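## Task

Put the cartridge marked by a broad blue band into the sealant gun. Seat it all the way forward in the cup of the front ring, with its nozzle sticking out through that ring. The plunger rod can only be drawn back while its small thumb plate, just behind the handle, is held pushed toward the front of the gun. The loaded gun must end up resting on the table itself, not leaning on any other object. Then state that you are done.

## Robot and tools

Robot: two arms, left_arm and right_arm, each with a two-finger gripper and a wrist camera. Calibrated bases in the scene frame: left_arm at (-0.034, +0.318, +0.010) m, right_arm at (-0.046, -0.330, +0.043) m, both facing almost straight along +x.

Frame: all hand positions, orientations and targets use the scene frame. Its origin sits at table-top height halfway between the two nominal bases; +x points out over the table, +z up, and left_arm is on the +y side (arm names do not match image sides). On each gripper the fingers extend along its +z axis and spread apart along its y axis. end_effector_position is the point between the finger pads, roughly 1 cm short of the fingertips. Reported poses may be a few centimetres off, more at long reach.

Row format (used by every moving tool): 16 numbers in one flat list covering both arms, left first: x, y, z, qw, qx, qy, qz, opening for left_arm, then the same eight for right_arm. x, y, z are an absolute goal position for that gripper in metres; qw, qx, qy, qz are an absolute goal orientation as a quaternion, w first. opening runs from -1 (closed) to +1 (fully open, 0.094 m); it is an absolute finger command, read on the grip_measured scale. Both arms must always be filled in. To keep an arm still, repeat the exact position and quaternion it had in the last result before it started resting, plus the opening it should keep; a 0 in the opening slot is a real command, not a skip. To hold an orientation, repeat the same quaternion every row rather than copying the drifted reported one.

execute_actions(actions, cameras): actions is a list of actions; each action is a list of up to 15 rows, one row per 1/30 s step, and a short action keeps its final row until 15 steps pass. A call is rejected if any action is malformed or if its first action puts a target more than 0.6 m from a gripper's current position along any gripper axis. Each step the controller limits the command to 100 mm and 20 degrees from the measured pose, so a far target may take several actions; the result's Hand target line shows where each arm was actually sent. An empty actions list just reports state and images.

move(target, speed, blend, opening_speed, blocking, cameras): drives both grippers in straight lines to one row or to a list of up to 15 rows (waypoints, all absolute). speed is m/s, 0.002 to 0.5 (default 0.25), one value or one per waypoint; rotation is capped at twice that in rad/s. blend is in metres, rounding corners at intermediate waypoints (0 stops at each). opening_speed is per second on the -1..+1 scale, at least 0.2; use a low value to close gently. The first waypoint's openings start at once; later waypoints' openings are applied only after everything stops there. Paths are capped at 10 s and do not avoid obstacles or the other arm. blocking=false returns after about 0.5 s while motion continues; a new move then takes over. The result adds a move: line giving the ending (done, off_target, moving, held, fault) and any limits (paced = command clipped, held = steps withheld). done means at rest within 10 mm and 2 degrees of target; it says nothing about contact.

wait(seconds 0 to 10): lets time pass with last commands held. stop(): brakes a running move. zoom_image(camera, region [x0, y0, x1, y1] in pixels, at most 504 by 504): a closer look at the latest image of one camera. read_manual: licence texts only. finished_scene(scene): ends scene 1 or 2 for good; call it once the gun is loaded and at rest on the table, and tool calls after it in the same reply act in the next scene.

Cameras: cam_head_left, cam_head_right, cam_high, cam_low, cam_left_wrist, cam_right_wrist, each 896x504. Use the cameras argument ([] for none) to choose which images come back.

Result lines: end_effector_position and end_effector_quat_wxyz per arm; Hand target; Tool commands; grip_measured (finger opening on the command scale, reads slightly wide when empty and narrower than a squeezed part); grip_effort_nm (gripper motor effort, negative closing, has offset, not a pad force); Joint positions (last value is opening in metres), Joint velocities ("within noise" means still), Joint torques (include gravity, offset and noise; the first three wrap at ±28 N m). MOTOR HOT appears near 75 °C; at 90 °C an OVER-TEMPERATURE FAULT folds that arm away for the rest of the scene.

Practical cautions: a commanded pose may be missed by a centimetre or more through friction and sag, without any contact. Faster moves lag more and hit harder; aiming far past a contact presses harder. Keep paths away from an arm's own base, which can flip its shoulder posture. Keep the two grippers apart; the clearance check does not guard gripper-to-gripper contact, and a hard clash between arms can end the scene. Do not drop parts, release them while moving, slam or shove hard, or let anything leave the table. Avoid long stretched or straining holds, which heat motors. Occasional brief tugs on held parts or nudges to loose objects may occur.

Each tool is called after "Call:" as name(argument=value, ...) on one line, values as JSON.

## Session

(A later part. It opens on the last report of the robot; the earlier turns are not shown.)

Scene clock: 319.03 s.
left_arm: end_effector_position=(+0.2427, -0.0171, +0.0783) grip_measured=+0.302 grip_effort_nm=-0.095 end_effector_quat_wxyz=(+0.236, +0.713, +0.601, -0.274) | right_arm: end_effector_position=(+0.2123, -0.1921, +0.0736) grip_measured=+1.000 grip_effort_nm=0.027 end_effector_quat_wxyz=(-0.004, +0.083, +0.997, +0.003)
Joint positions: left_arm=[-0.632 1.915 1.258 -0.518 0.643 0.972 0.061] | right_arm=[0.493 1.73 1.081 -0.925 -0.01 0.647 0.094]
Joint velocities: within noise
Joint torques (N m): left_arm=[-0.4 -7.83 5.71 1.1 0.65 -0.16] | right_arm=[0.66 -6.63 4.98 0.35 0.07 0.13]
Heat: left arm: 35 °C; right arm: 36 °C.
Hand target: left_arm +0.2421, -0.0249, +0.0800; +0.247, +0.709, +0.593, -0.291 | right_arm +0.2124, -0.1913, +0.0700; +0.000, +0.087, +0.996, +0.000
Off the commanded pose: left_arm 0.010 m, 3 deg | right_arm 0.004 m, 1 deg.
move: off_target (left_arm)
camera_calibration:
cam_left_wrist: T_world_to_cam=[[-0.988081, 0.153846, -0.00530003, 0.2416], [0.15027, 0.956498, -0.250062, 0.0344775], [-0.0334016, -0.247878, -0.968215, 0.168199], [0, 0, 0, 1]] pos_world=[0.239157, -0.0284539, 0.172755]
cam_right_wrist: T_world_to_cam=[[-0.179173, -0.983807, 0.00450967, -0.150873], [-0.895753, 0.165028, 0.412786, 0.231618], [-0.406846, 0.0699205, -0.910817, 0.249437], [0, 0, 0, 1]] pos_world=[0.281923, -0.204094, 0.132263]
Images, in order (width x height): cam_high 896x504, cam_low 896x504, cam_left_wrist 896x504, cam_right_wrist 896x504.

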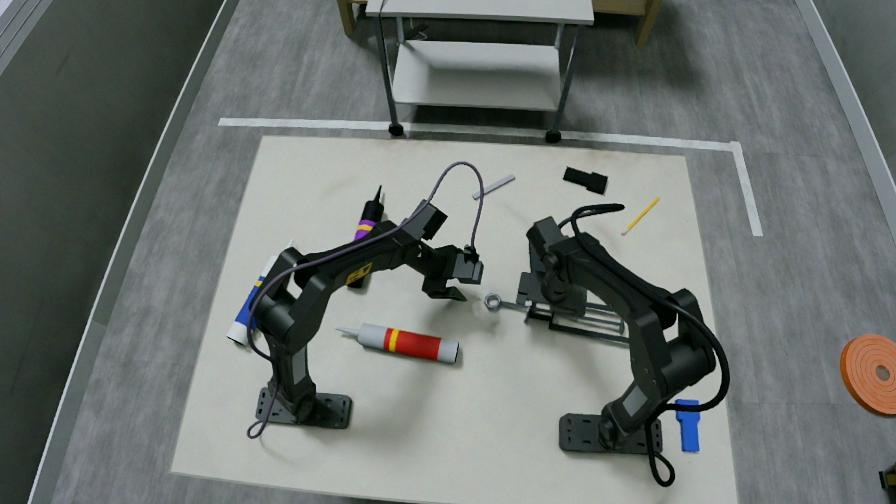

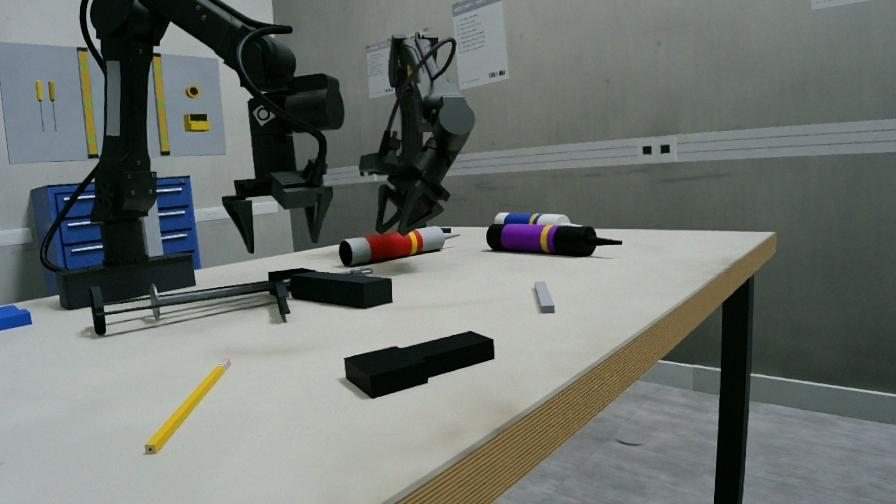

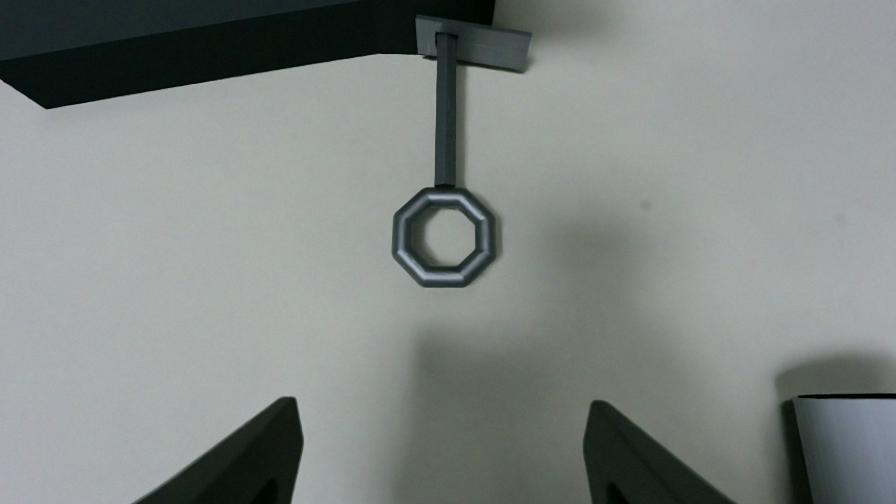

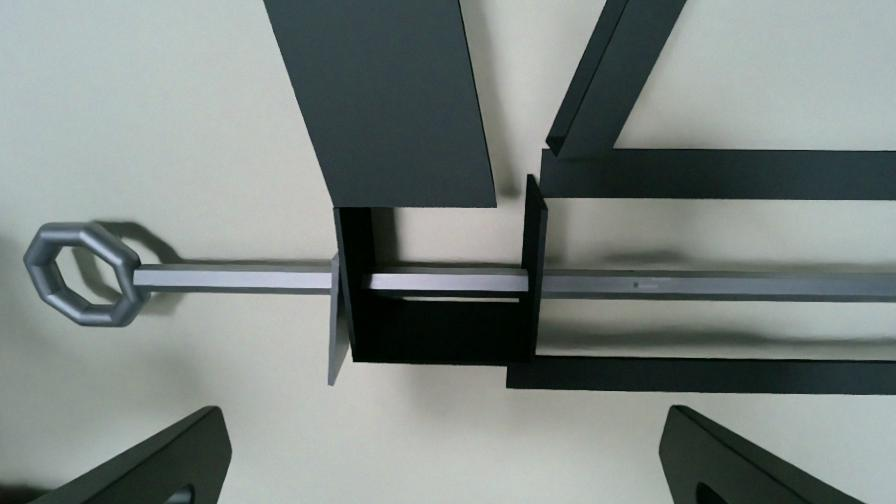

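Call:
move(target=[0.2345, -0.050, 0.05, 0.2465, 0.7067, 0.5951, -0.2927, 0.0, 0.2167, -0.1905, 0.052, 0, 0.0854, 0.9963, 0, 1], cameras=["cam_low", "cam_left_wrist", "cam_right_wrist", "cam_head_left"], speed=0.15)

Call:
zoom_image(camera="cam_low", region=[220, 200, 420, 320])

Scene clock: 346.83 s.
left_arm: end_effector_position=(+0.2331, -0.0448, +0.0535) grip_measured=+0.002 grip_effort_nm=-0.090 end_effector_quat_wxyz=(+0.239, +0.710, +0.597, -0.286) | right_arm: end_effector_position=(+0.2166, -0.1899, +0.0566) grip_measured=+1.000 grip_effort_nm=0.022 end_effector_quat_wxyz=(-0.002, +0.083, +0.997, +0.005)
Joint positions: left_arm=[-0.697 1.988 1.232 -0.369 0.643 0.894 0.047] | right_arm=[0.493 1.771 1.057 -0.854 -0.01 0.647 0.094]
Joint velocities: within noise
Joint torques (N m): left_arm=[-0.18 -7.84 5.38 1.2 0.42 -0.14] | right_arm=[0.29 -6.6 4.74 0.37 0.08 0.06]
Heat: left arm: 34 °C; right arm: 36 °C.
Hand target: left_arm +0.2348, -0.0492, +0.0498; +0.246, +0.707, +0.596, -0.292 | right_arm +0.2163, -0.1907, +0.0518; +0.000, +0.085, +0.996, +0.000
Off the commanded pose: left_arm 0.006 m, 1 deg | right_arm 0.005 m, 1 deg.
move: done
camera_calibration:
cam_left_wrist: T_world_to_cam=[[-0.986943, 0.161023, 0.00392675, 0.235787], [0.153832, 0.949534, -0.273353, 0.0562948], [-0.0477446, -0.26918, -0.961906, 0.139072], [0, 0, 0, 1]] pos_world=[0.230689, -0.0539857, 0.148236]
cam_right_wrist: T_world_to_cam=[[-0.179185, -0.983814, 0.00168626, -0.147694], [-0.897431, 0.164154, 0.409477, 0.242461], [-0.403126, 0.071859, -0.912319, 0.23518], [0, 0, 0, 1]] pos_world=[0.285934, -0.202004, 0.115526]
Images, in order (width x height): cam_head_left 896x504, cam_low 896x504, cam_left_wrist 896x504, cam_right_wrist 896x504.

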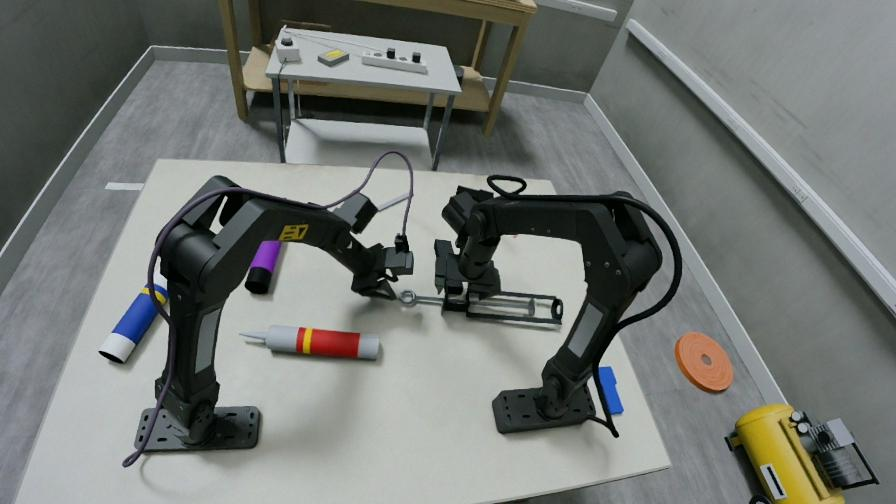

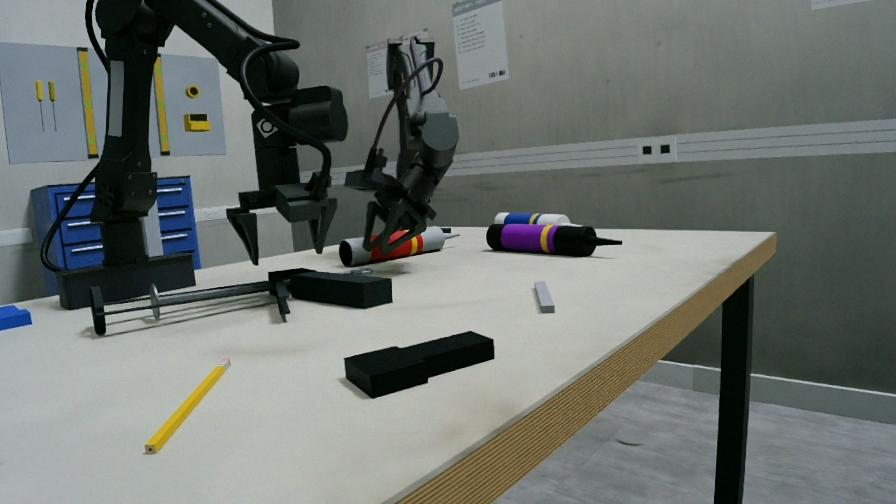

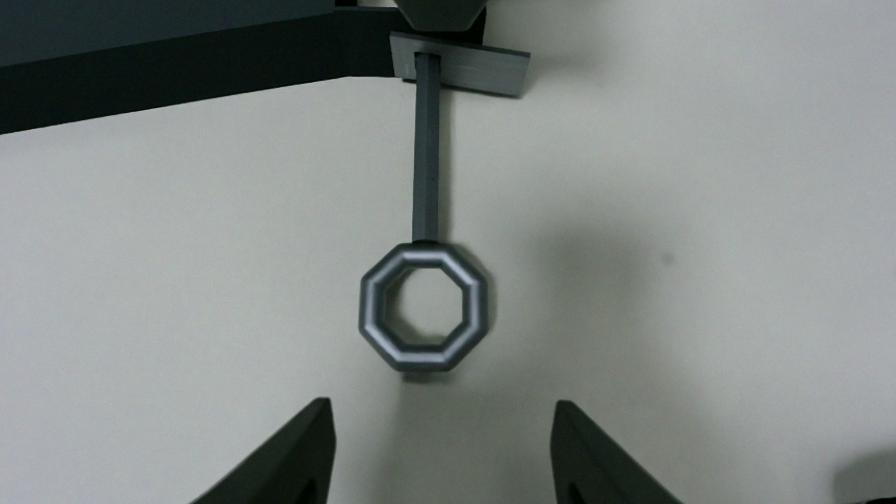

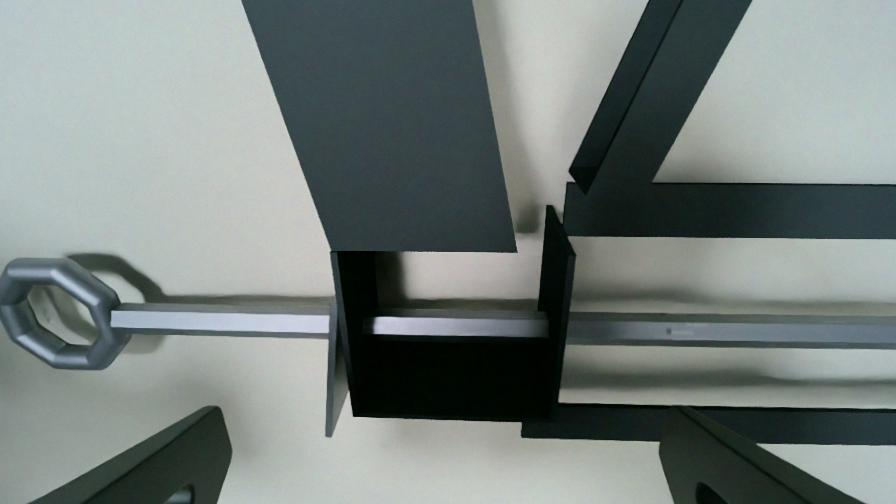

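Scaled by 2.520 from the camera's 896x504 image, which has a finer 1280x720 frame.

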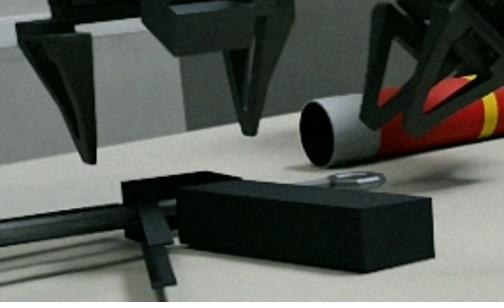

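Call:
move(target=[0.2345, -0.050, 0.05, 0.2465, 0.7067, 0.5951, -0.2927, 0.0, 0.2167, -0.1885, 0.033, 0, 0.0854, 0.9963, 0, 1], cameras=["cam_low", "cam_left_wrist", "cam_right_wrist", "cam_head_left"], speed=0.05)

Call:
zoom_image(camera="cam_low", region=[220, 200, 420, 320])

Scene clock: 366.77 s.
left_arm: end_effector_position=(+0.2331, -0.0448, +0.0535) grip_measured=+0.002 grip_effort_nm=-0.090 end_effector_quat_wxyz=(+0.239, +0.710, +0.597, -0.286) | right_arm: end_effector_position=(+0.2181, -0.1890, +0.0385) grip_measured=+1.000 grip_effort_nm=0.022 end_effector_quat_wxyz=(-0.001, +0.084, +0.996, +0.005)
Joint positions: left_arm=[-0.697 1.988 1.232 -0.369 0.643 0.894 0.047] | right_arm=[0.493 1.809 1.023 -0.779 -0.01 0.649 0.094]
Joint velocities: within noise
Joint torques (N m): left_arm=[-0.25 -7.86 5.46 1.18 0.41 -0.18] | right_arm=[0.8 -6.72 4.55 0.38 0.08 0.12]
Heat: left arm: 35 °C; right arm: 36 °C.
Hand target: left_arm +0.2343, -0.0498, +0.0501; +0.246, +0.707, +0.595, -0.293 | right_arm +0.2167, -0.1885, +0.0336; +0.001, +0.086, +0.996, +0.000
Off the commanded pose: left_arm 0.006 m, 1 deg | right_arm 0.006 m, 1 deg.
move: done
camera_calibration:
cam_left_wrist: T_world_to_cam=[[-0.986943, 0.161023, 0.00392675, 0.235787], [0.153832, 0.949534, -0.273353, 0.0562948], [-0.0477446, -0.26918, -0.961906, 0.139072], [0, 0, 0, 1]] pos_world=[0.230689, -0.0539857, 0.148236]
cam_right_wrist: T_world_to_cam=[[-0.180696, -0.983539, -0.000192901, -0.14613], [-0.898283, 0.164953, 0.407281, 0.251547], [-0.400545, 0.0737674, -0.913303, 0.219104], [0, 0, 0, 1]] pos_world=[0.287316, -0.201381, 0.0976297]
Images, in order (width x height): cam_head_left 896x504, cam_low 896x504, cam_left_wrist 896x504, cam_right_wrist 896x504.

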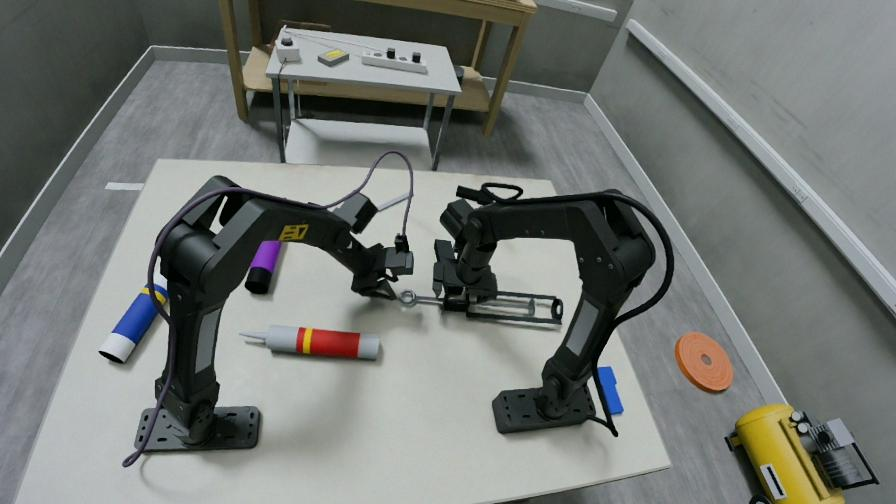

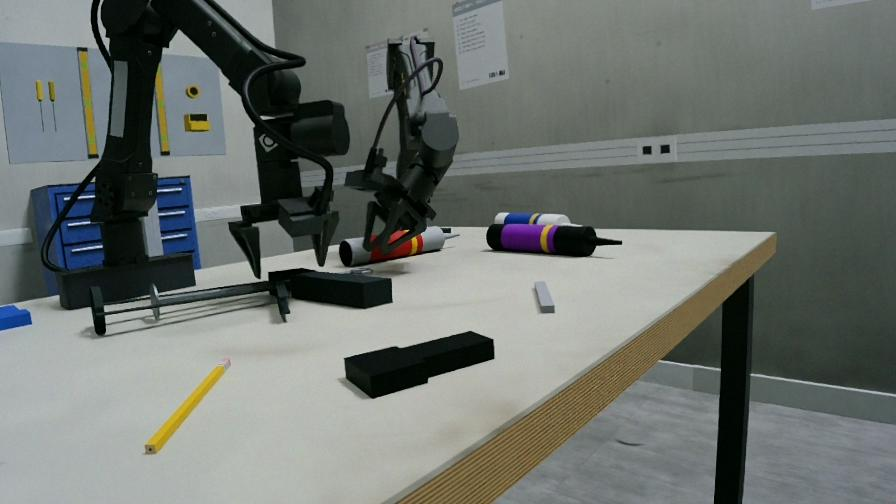

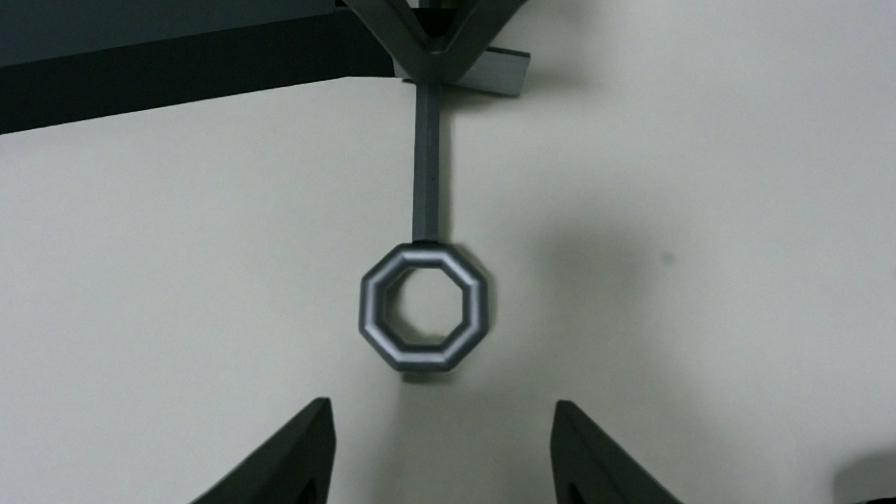

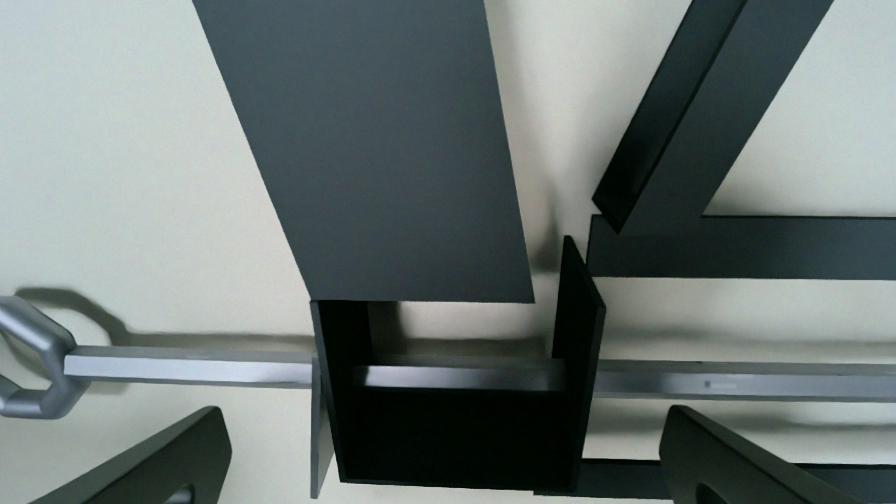

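Scaled by 2.520 from the camera's 896x504 image, which has a finer 1280x720 frame.

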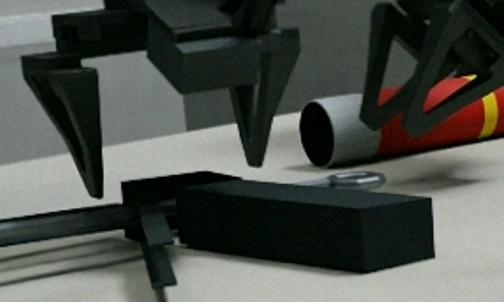

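Call:
move(target=[0.2345, -0.050, 0.05, 0.2465, 0.7067, 0.5951, -0.2927, 0.0, 0.2137, -0.1885, 0.028, 0, 0.0854, 0.9963, 0, 1], cameras=["cam_low", "cam_left_wrist", "cam_right_wrist", "cam_head_left"], speed=0.03)

Call:
zoom_image(camera="cam_low", region=[220, 200, 420, 320])

Scene clock: 389.30 s.
left_arm: end_effector_position=(+0.2331, -0.0448, +0.0535) grip_measured=+0.002 grip_effort_nm=-0.095 end_effector_quat_wxyz=(+0.239, +0.710, +0.598, -0.286) | right_arm: end_effector_position=(+0.2165, -0.1899, +0.0343) grip_measured=+1.000 grip_effort_nm=0.027 end_effector_quat_wxyz=(+0.001, +0.084, +0.996, +0.006)
Joint positions: left_arm=[-0.697 1.988 1.232 -0.369 0.643 0.892 0.047] | right_arm=[0.493 1.809 1.003 -0.756 -0.01 0.649 0.094]
Joint velocities: within noise
Joint torques (N m): left_arm=[-0.17 -7.8 5.42 1.18 0.4 -0.15] | right_arm=[0.66 -6.39 4.42 0.38 0.08 0.13]
Heat: left arm: 35 °C; right arm: 36 °C.
Hand target: left_arm +0.2344, -0.0498, +0.0501; +0.246, +0.707, +0.595, -0.293 | right_arm +0.2145, -0.1902, +0.0283; +0.000, +0.088, +0.996, +0.000
Off the commanded pose: left_arm 0.006 m, 1 deg | right_arm 0.007 m, 1 deg.
move: done
camera_calibration:
cam_left_wrist: T_world_to_cam=[[-0.987116, 0.159929, 0.00498804, 0.235722], [0.152494, 0.949754, -0.273336, 0.0566155], [-0.0484517, -0.269054, -0.961906, 0.139242], [0, 0, 0, 1]] pos_world=[0.230798, -0.0540059, 0.148237]
cam_right_wrist: T_world_to_cam=[[-0.180693, -0.983537, -0.00207891, -0.147231], [-0.899388, 0.164377, 0.405069, 0.252126], [-0.398058, 0.0750629, -0.914284, 0.21434], [0, 0, 0, 1]] pos_world=[0.285475, -0.20234, 0.0935335]
Images, in order (width x height): cam_head_left 896x504, cam_low 896x504, cam_left_wrist 896x504, cam_right_wrist 896x504.

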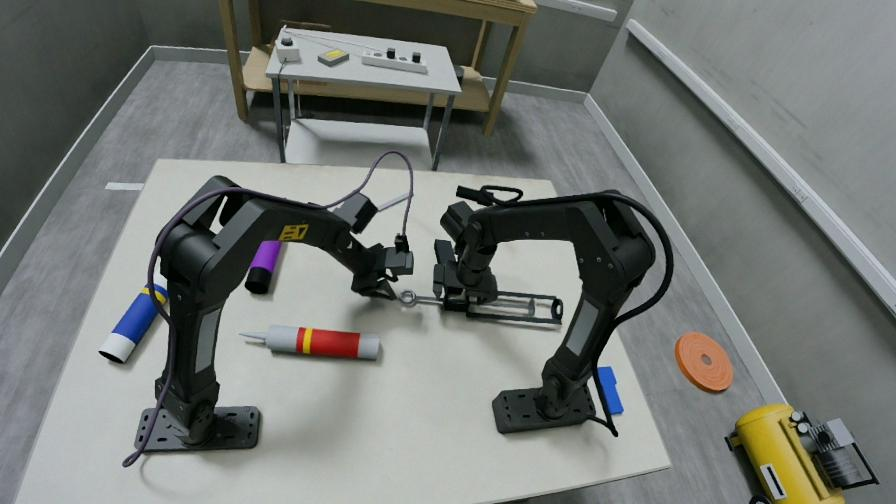

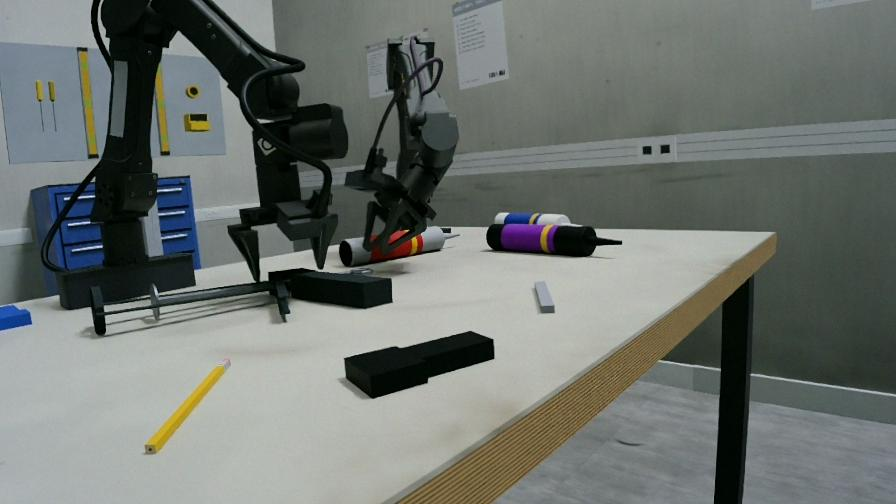

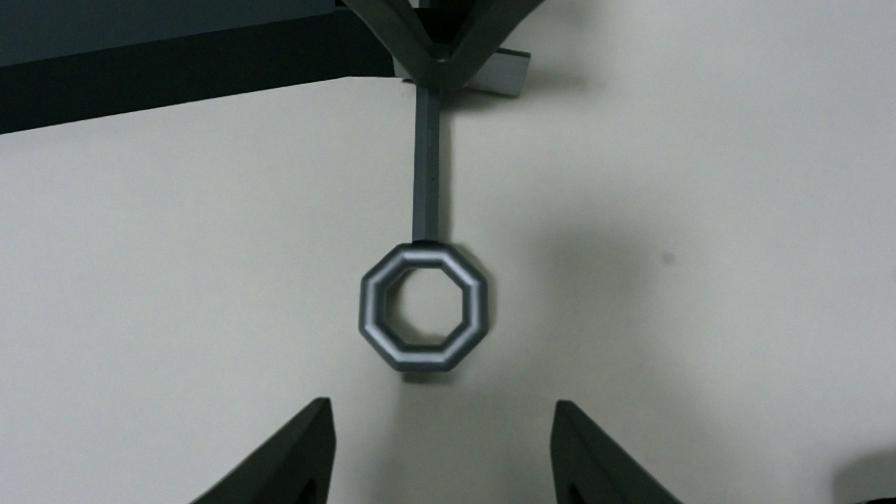

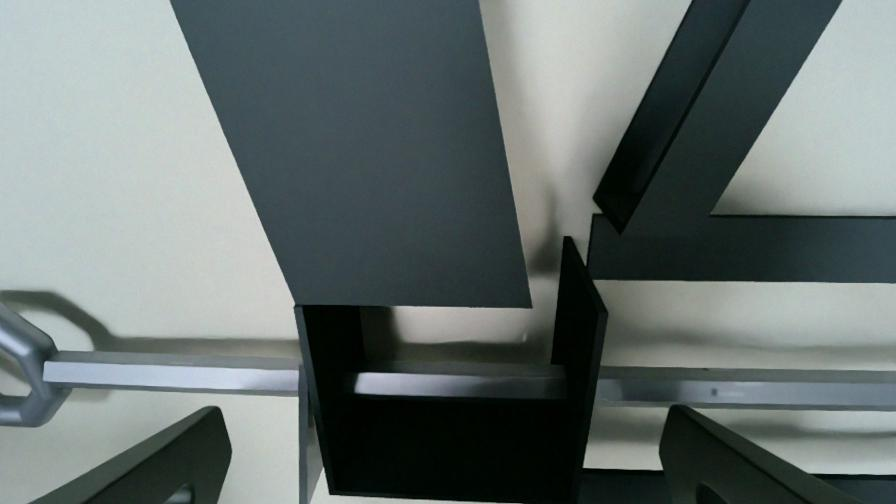

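Scaled by 2.520 from the camera's 896x504 image, which has a finer 1280x720 frame.

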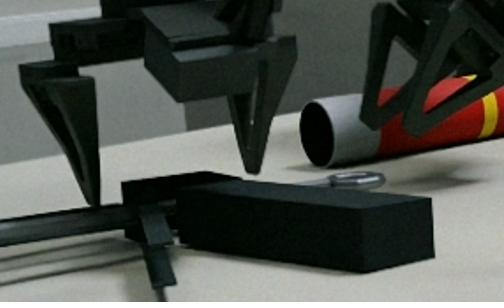

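Call:
move(target=[0.2345, -0.050, 0.05, 0.2465, 0.7067, 0.5951, -0.2927, 0.0, 0.2107, -0.1885, 0.030, 0, 0.0854, 0.9963, 0, 0.3], cameras=["cam_low", "cam_left_wrist", "cam_right_wrist", "cam_head_left"], speed=0.03, opening_speed=0.5)

Call:
zoom_image(camera="cam_low", region=[220, 200, 420, 320])

Scene clock: 407.00 s.
left_arm: end_effector_position=(+0.2331, -0.0448, +0.0535) grip_measured=+0.002 grip_effort_nm=-0.100 end_effector_quat_wxyz=(+0.239, +0.710, +0.598, -0.286) | right_arm: end_effector_position=(+0.2110, -0.1861, +0.0326) grip_measured=+0.304 grip_effort_nm=-0.178 end_effector_quat_wxyz=(-0.003, +0.081, +0.997, +0.004)
Joint positions: left_arm=[-0.697 1.988 1.232 -0.369 0.643 0.892 0.047] | right_arm=[0.513 1.809 0.995 -0.756 -0.01 0.662 0.061]
Joint velocities: within noise
Joint torques (N m): left_arm=[-0.29 -7.72 5.41 1.16 0.41 -0.13] | right_arm=[0.64 -7.34 4.4 0.3 0.08 0.13]
Heat: left arm: 35 °C; right arm: 36 °C.
Hand target: left_arm +0.2344, -0.0498, +0.0501; +0.246, +0.707, +0.595, -0.293 | right_arm +0.2093, -0.1866, +0.0301; +0.000, +0.085, +0.996, +0.000
Off the commanded pose: left_arm 0.006 m, 1 deg | right_arm 0.004 m, 1 deg.
move: done
camera_calibration:
cam_left_wrist: T_world_to_cam=[[-0.987116, 0.159929, 0.00498804, 0.235722], [0.152494, 0.949754, -0.273336, 0.0566155], [-0.0484517, -0.269054, -0.961906, 0.139242], [0, 0, 0, 1]] pos_world=[0.230798, -0.0540059, 0.148237]
cam_right_wrist: T_world_to_cam=[[-0.174652, -0.984626, 0.00271521, -0.146127], [-0.897566, 0.160342, 0.410689, 0.245966], [-0.40481, 0.0692906, -0.911772, 0.21067], [0, 0, 0, 1]] pos_world=[0.280531, -0.197917, 0.091464]
Images, in order (width x height): cam_head_left 896x504, cam_low 896x504, cam_left_wrist 896x504, cam_right_wrist 896x504.

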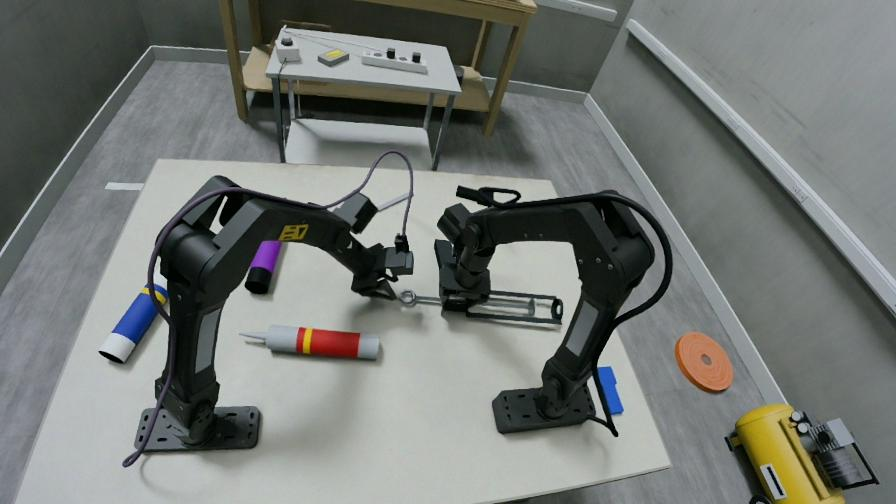

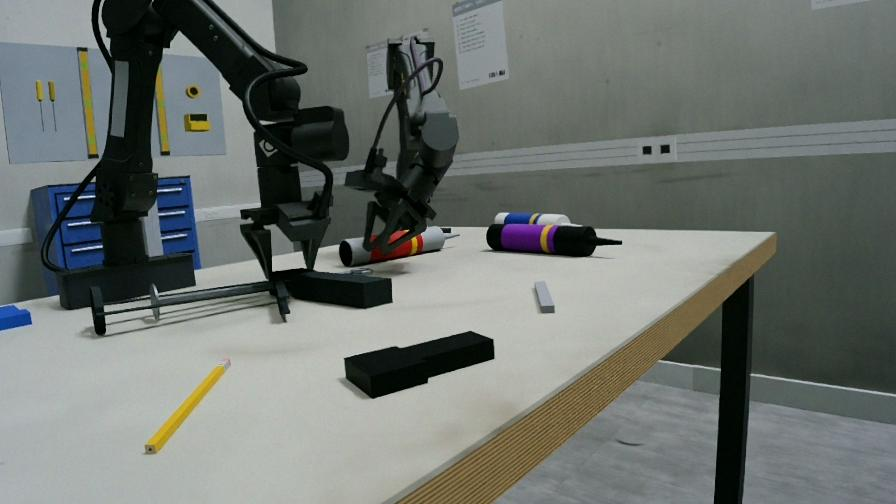

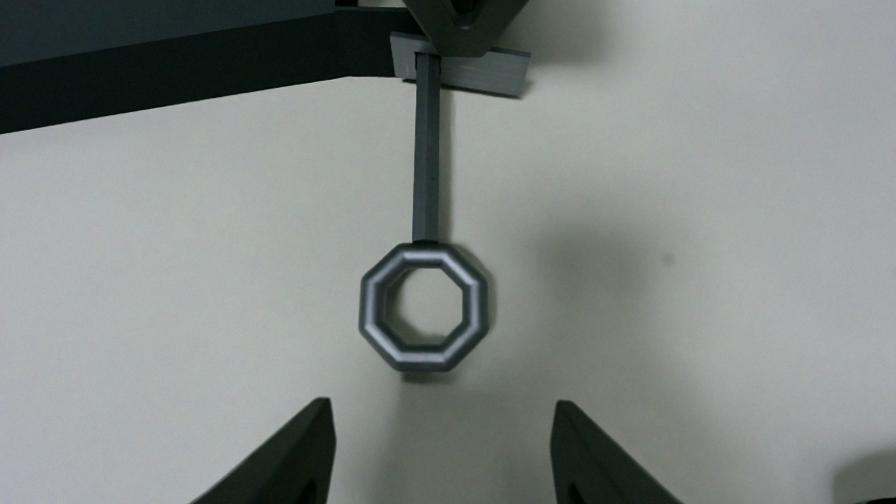

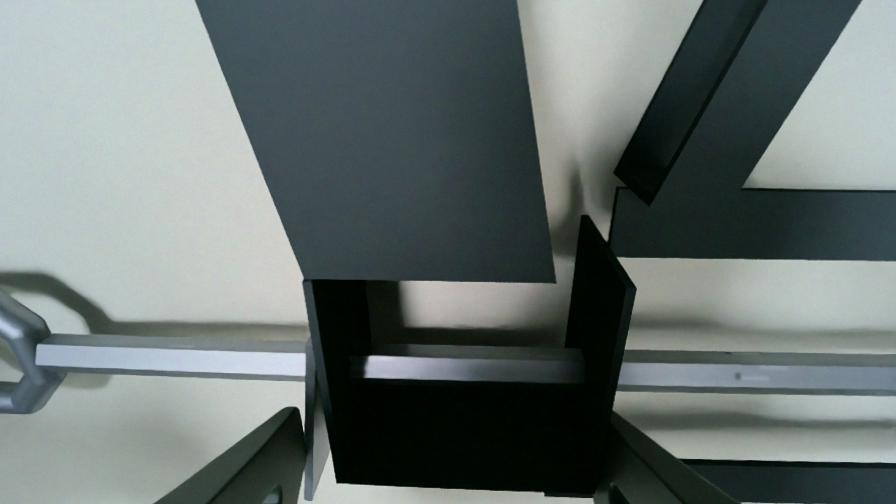

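Scaled by 2.520 from the camera's 896x504 image, which has a finer 1280x720 frame.

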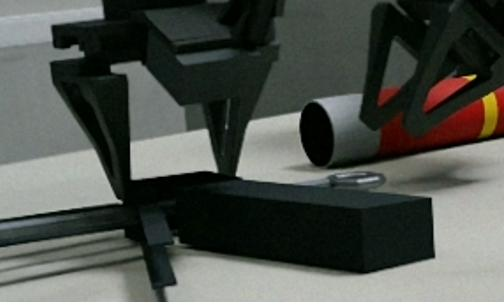

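Call:
move(target=[0.2345, -0.050, 0.05, 0.2465, 0.7067, 0.5951, -0.2927, 0.0, 0.2100, -0.1880, 0.028, 0, 0.0854, 0.9963, 0, 0.1], cameras=["cam_left_wrist", "cam_right_wrist"], speed=0.03, opening_speed=0.3)

Scene clock: 422.97 s.
left_arm: end_effector_position=(+0.2331, -0.0448, +0.0535) grip_measured=+0.002 grip_effort_nm=-0.090 end_effector_quat_wxyz=(+0.239, +0.710, +0.598, -0.286) | right_arm: end_effector_position=(+0.2110, -0.1882, +0.0323) grip_measured=+0.156 grip_effort_nm=-0.999 end_effector_quat_wxyz=(-0.004, +0.081, +0.997, +0.003)
Joint positions: left_arm=[-0.697 1.988 1.232 -0.369 0.643 0.892 0.047] | right_arm=[0.507 1.809 0.994 -0.758 -0.01 0.656 0.054]
Joint velocities: within noise
Joint torques (N m): left_arm=[-0.27 -7.73 5.46 1.17 0.42 -0.14] | right_arm=[0.13 -7.08 4.11 0.42 0.07 0.09]
Heat: left arm: 35 °C; right arm: 36 °C.
Hand target: left_arm +0.2344, -0.0498, +0.0501; +0.246, +0.707, +0.595, -0.293 | right_arm +0.2110, -0.1895, +0.0282; +0.000, +0.085, +0.996, +0.000
Off the commanded pose: left_arm 0.006 m, 1 deg | right_arm 0.004 m, 1 deg.
move: done
camera_calibration:
cam_left_wrist: T_world_to_cam=[[-0.987116, 0.159929, 0.00498804, 0.235722], [0.152494, 0.949754, -0.273336, 0.0566155], [-0.0484517, -0.269054, -0.961906, 0.139242], [0, 0, 0, 1]] pos_world=[0.230798, -0.0540059, 0.148237]
cam_right_wrist: T_world_to_cam=[[-0.174643, -0.984621, 0.00458435, -0.148193], [-0.896476, 0.160931, 0.412835, 0.246254], [-0.407223, 0.0679888, -0.910794, 0.210757], [0, 0, 0, 1]] pos_world=[0.280705, -0.199872, 0.0909733]
Images, in order (width x height): cam_left_wrist 896x504, cam_right_wrist 896x504.

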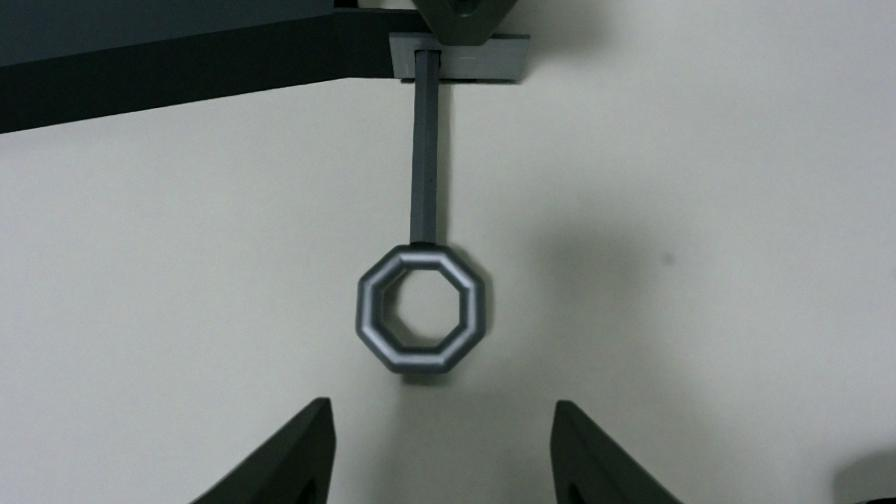

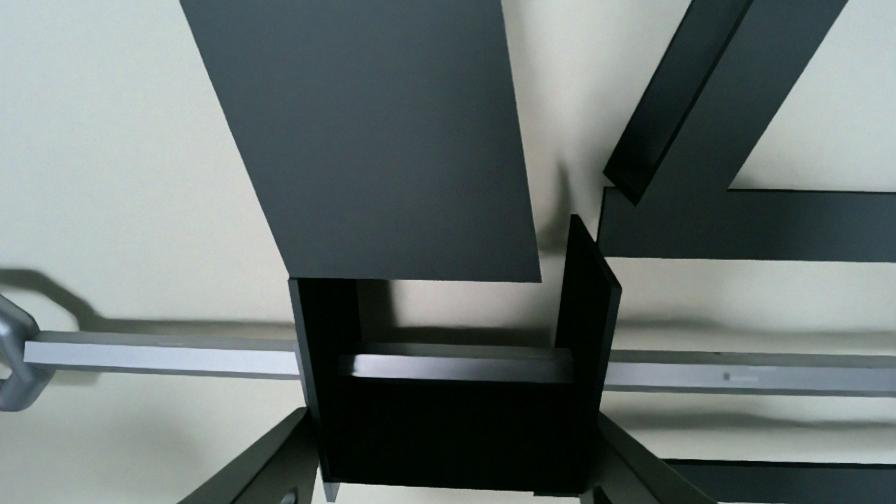

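Call:
move(target=[0.2345, -0.076, 0.028, 0.2465, 0.7067, 0.5951, -0.2927, 0.3, 0.2100, -0.1880, 0.028, 0, 0.0854, 0.9963, 0, 0.0], cameras=["cam_low", "cam_left_wrist", "cam_right_wrist"], speed=0.05)

Call:
zoom_image(camera="cam_low", region=[220, 200, 420, 320])

Scene clock: 441.73 s.
left_arm: end_effector_position=(+0.2254, -0.0619, +0.0249) grip_measured=+0.298 grip_effort_nm=0.115 end_effector_quat_wxyz=(+0.225, +0.705, +0.605, -0.295) | right_arm: end_effector_position=(+0.2110, -0.1882, +0.0323) grip_measured=+0.155 grip_effort_nm=-1.004 end_effector_quat_wxyz=(-0.004, +0.081, +0.997, +0.003)
Joint positions: left_arm=[-0.74 2.073 1.234 -0.282 0.635 0.831 0.061] | right_arm=[0.507 1.809 0.994 -0.758 -0.01 0.656 0.054]
Joint velocities: within noise
Joint torques (N m): left_arm=[-0.8 -7.76 8.09 1.19 0.26 -0.12] | right_arm=[0.66 -7.08 4.1 0.41 0.08 0.14]
Heat: left arm: 35 °C; right arm: 36 °C.
Hand target: left_arm +0.2346, -0.0750, +0.0287; +0.246, +0.705, +0.598, -0.293 | right_arm +0.2100, -0.1882, +0.0281; +0.000, +0.085, +0.996, +0.000
Off the commanded pose: left_arm 0.017 m, 3 deg | right_arm 0.004 m, 1 deg.
move: off_target (left_arm)
camera_calibration:
cam_left_wrist: T_world_to_cam=[[-0.987068, 0.154965, 0.041026, 0.229769], [0.138572, 0.953504, -0.267634, 0.0694438], [-0.0805923, -0.258488, -0.962647, 0.114709], [0, 0, 0, 1]] pos_world=[0.226419, -0.0721701, 0.119583]
cam_right_wrist: T_world_to_cam=[[-0.174643, -0.984621, 0.00458435, -0.148193], [-0.896476, 0.160931, 0.412835, 0.246254], [-0.407223, 0.0679888, -0.910794, 0.210757], [0, 0, 0, 1]] pos_world=[0.280705, -0.199872, 0.0909733]
Images, in order (width x height): cam_low 896x504, cam_left_wrist 896x504, cam_right_wrist 896x504.

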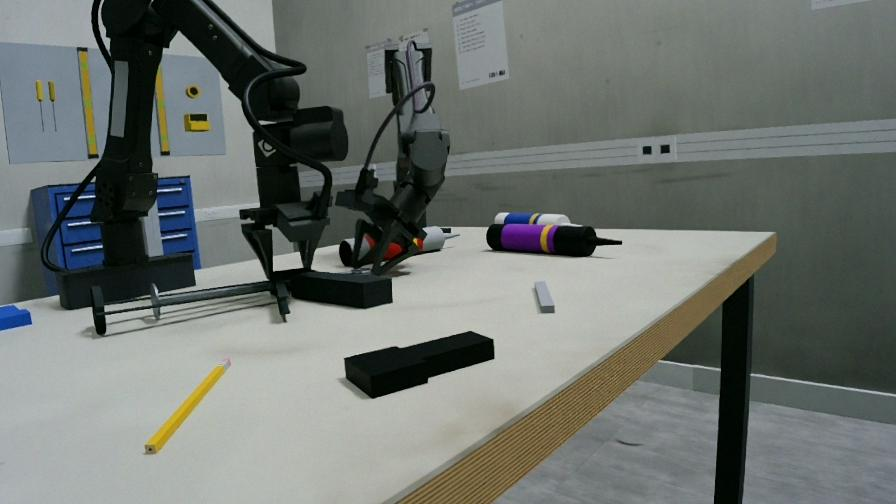

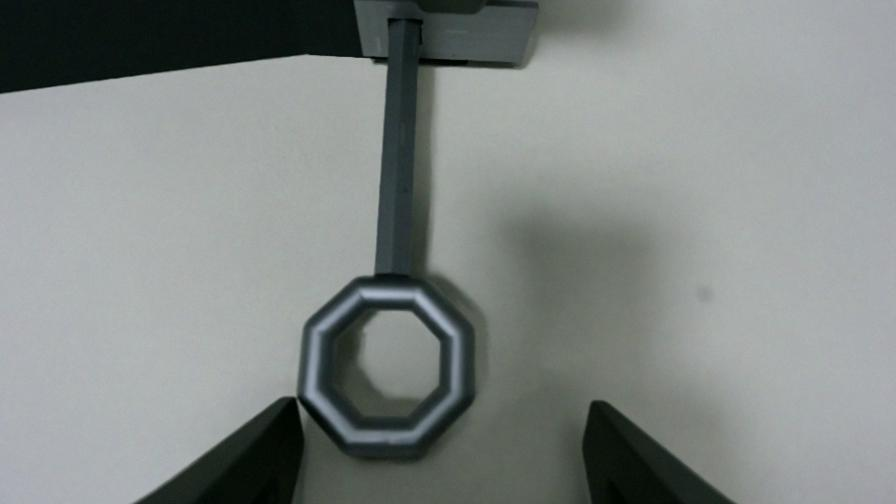

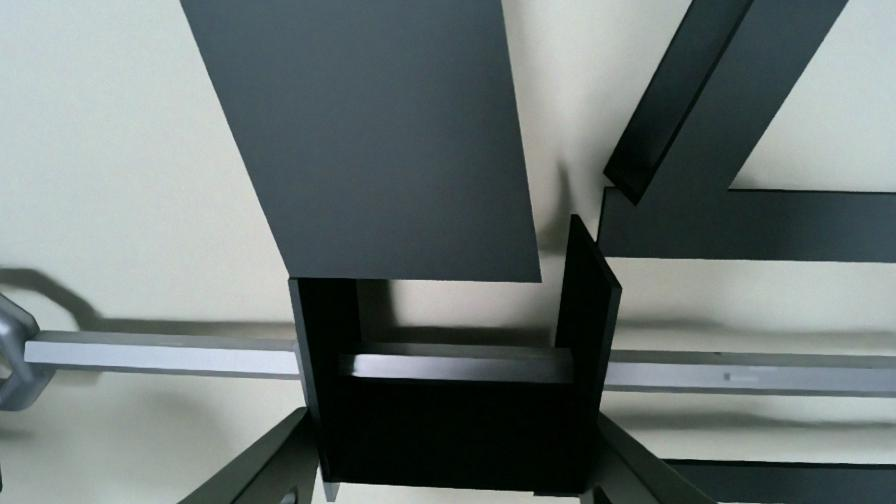

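Scaled by 2.520 from the camera's 896x504 image, which has a finer 1280x720 frame.

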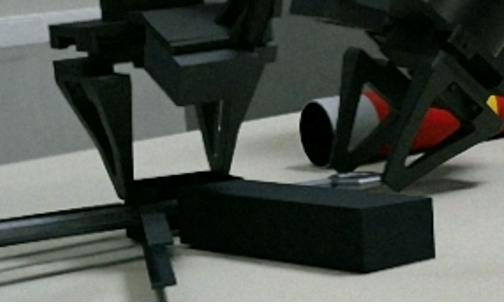

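Call:
move(target=[[0.2385, -0.055, 0.05, 0.2465, 0.7067, 0.5951, -0.2927, 0.6, 0.2100, -0.1880, 0.028, 0, 0.0854, 0.9963, 0, 0.0],[0.2400, -0.072, 0.033, 0.2465, 0.7067, 0.5951, -0.2927, 0.6, 0.2100, -0.1880, 0.028, 0, 0.0854, 0.9963, 0, 0.0]], cameras=["cam_low", "cam_left_wrist", "cam_right_wrist"], speed=0.05)

Call:
zoom_image(camera="cam_low", region=[220, 200, 420, 320])

Scene clock: 458.33 s.
left_arm: end_effector_position=(+0.2302, -0.0645, +0.0297) grip_measured=+0.598 grip_effort_nm=0.120 end_effector_quat_wxyz=(+0.234, +0.710, +0.597, -0.292) | right_arm: end_effector_position=(+0.2110, -0.1882, +0.0323) grip_measured=+0.155 grip_effort_nm=-1.009 end_effector_quat_wxyz=(-0.004, +0.081, +0.997, +0.003)
Joint positions: left_arm=[-0.737 2.073 1.25 -0.285 0.635 0.849 0.075] | right_arm=[0.507 1.809 0.994 -0.758 -0.01 0.656 0.054]
Joint velocities: within noise
Joint torques (N m): left_arm=[-0.57 -8.05 8.2 0.95 0.33 -0.09] | right_arm=[0.66 -7.06 4.1 0.41 0.08 0.15]
Heat: left arm: 35 °C; right arm: 36 °C.
Hand target: left_arm +0.2362, -0.0740, +0.0329; +0.245, +0.709, +0.593, -0.294 | right_arm +0.2099, -0.1881, +0.0281; +0.000, +0.085, +0.996, +0.000
Off the commanded pose: left_arm 0.013 m, 1 deg | right_arm 0.004 m, 1 deg.
move: off_target (left_arm)
camera_calibration:
cam_left_wrist: T_world_to_cam=[[-0.986083, 0.165405, 0.0167701, 0.235954], [0.154461, 0.948782, -0.2756, 0.0688004], [-0.0614966, -0.269174, -0.961126, 0.113954], [0, 0, 0, 1]] pos_world=[0.229052, -0.073631, 0.124529]
cam_right_wrist: T_world_to_cam=[[-0.174643, -0.984621, 0.00458435, -0.148193], [-0.896476, 0.160931, 0.412835, 0.246254], [-0.407223, 0.0679888, -0.910794, 0.210757], [0, 0, 0, 1]] pos_world=[0.280705, -0.199872, 0.0909733]
Images, in order (width x height): cam_low 896x504, cam_left_wrist 896x504, cam_right_wrist 896x504.

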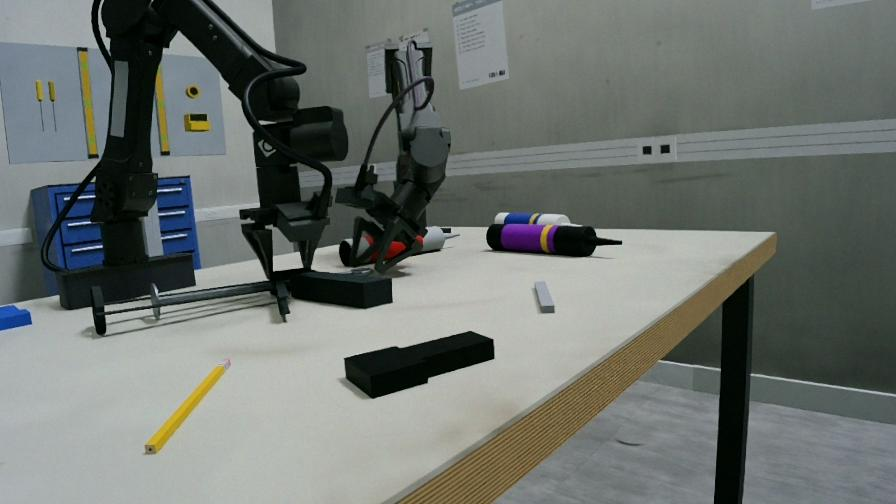

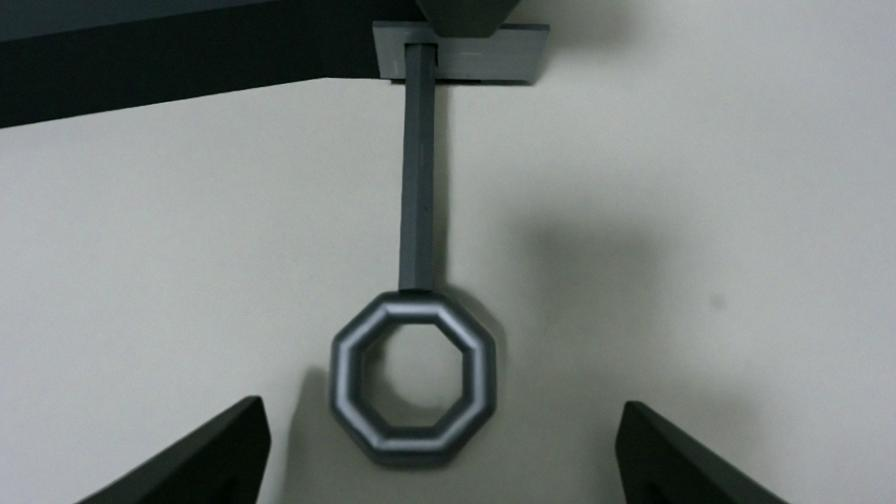

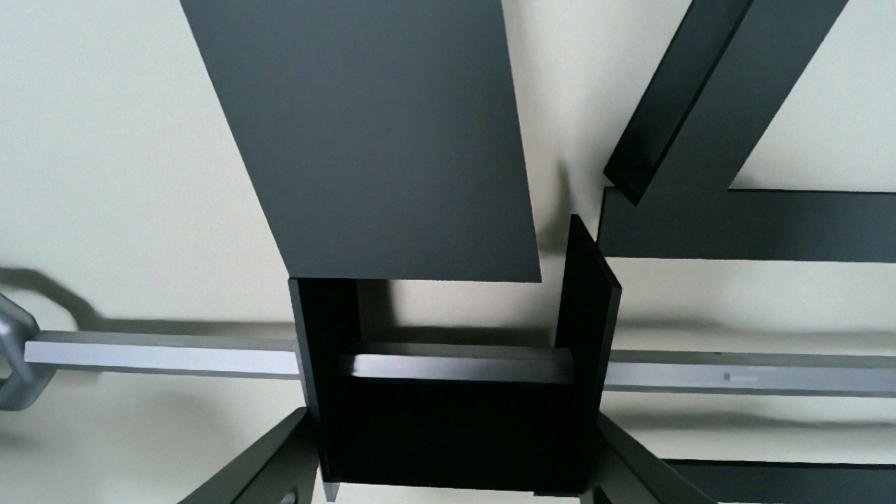

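Scaled by 2.520 from the camera's 896x504 image, which has a finer 1280x720 frame.

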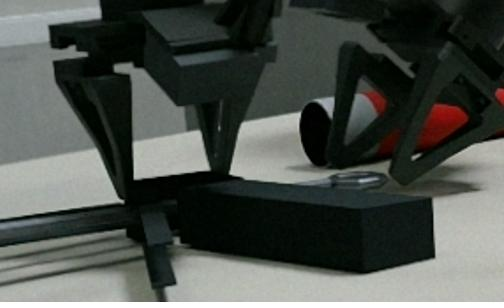

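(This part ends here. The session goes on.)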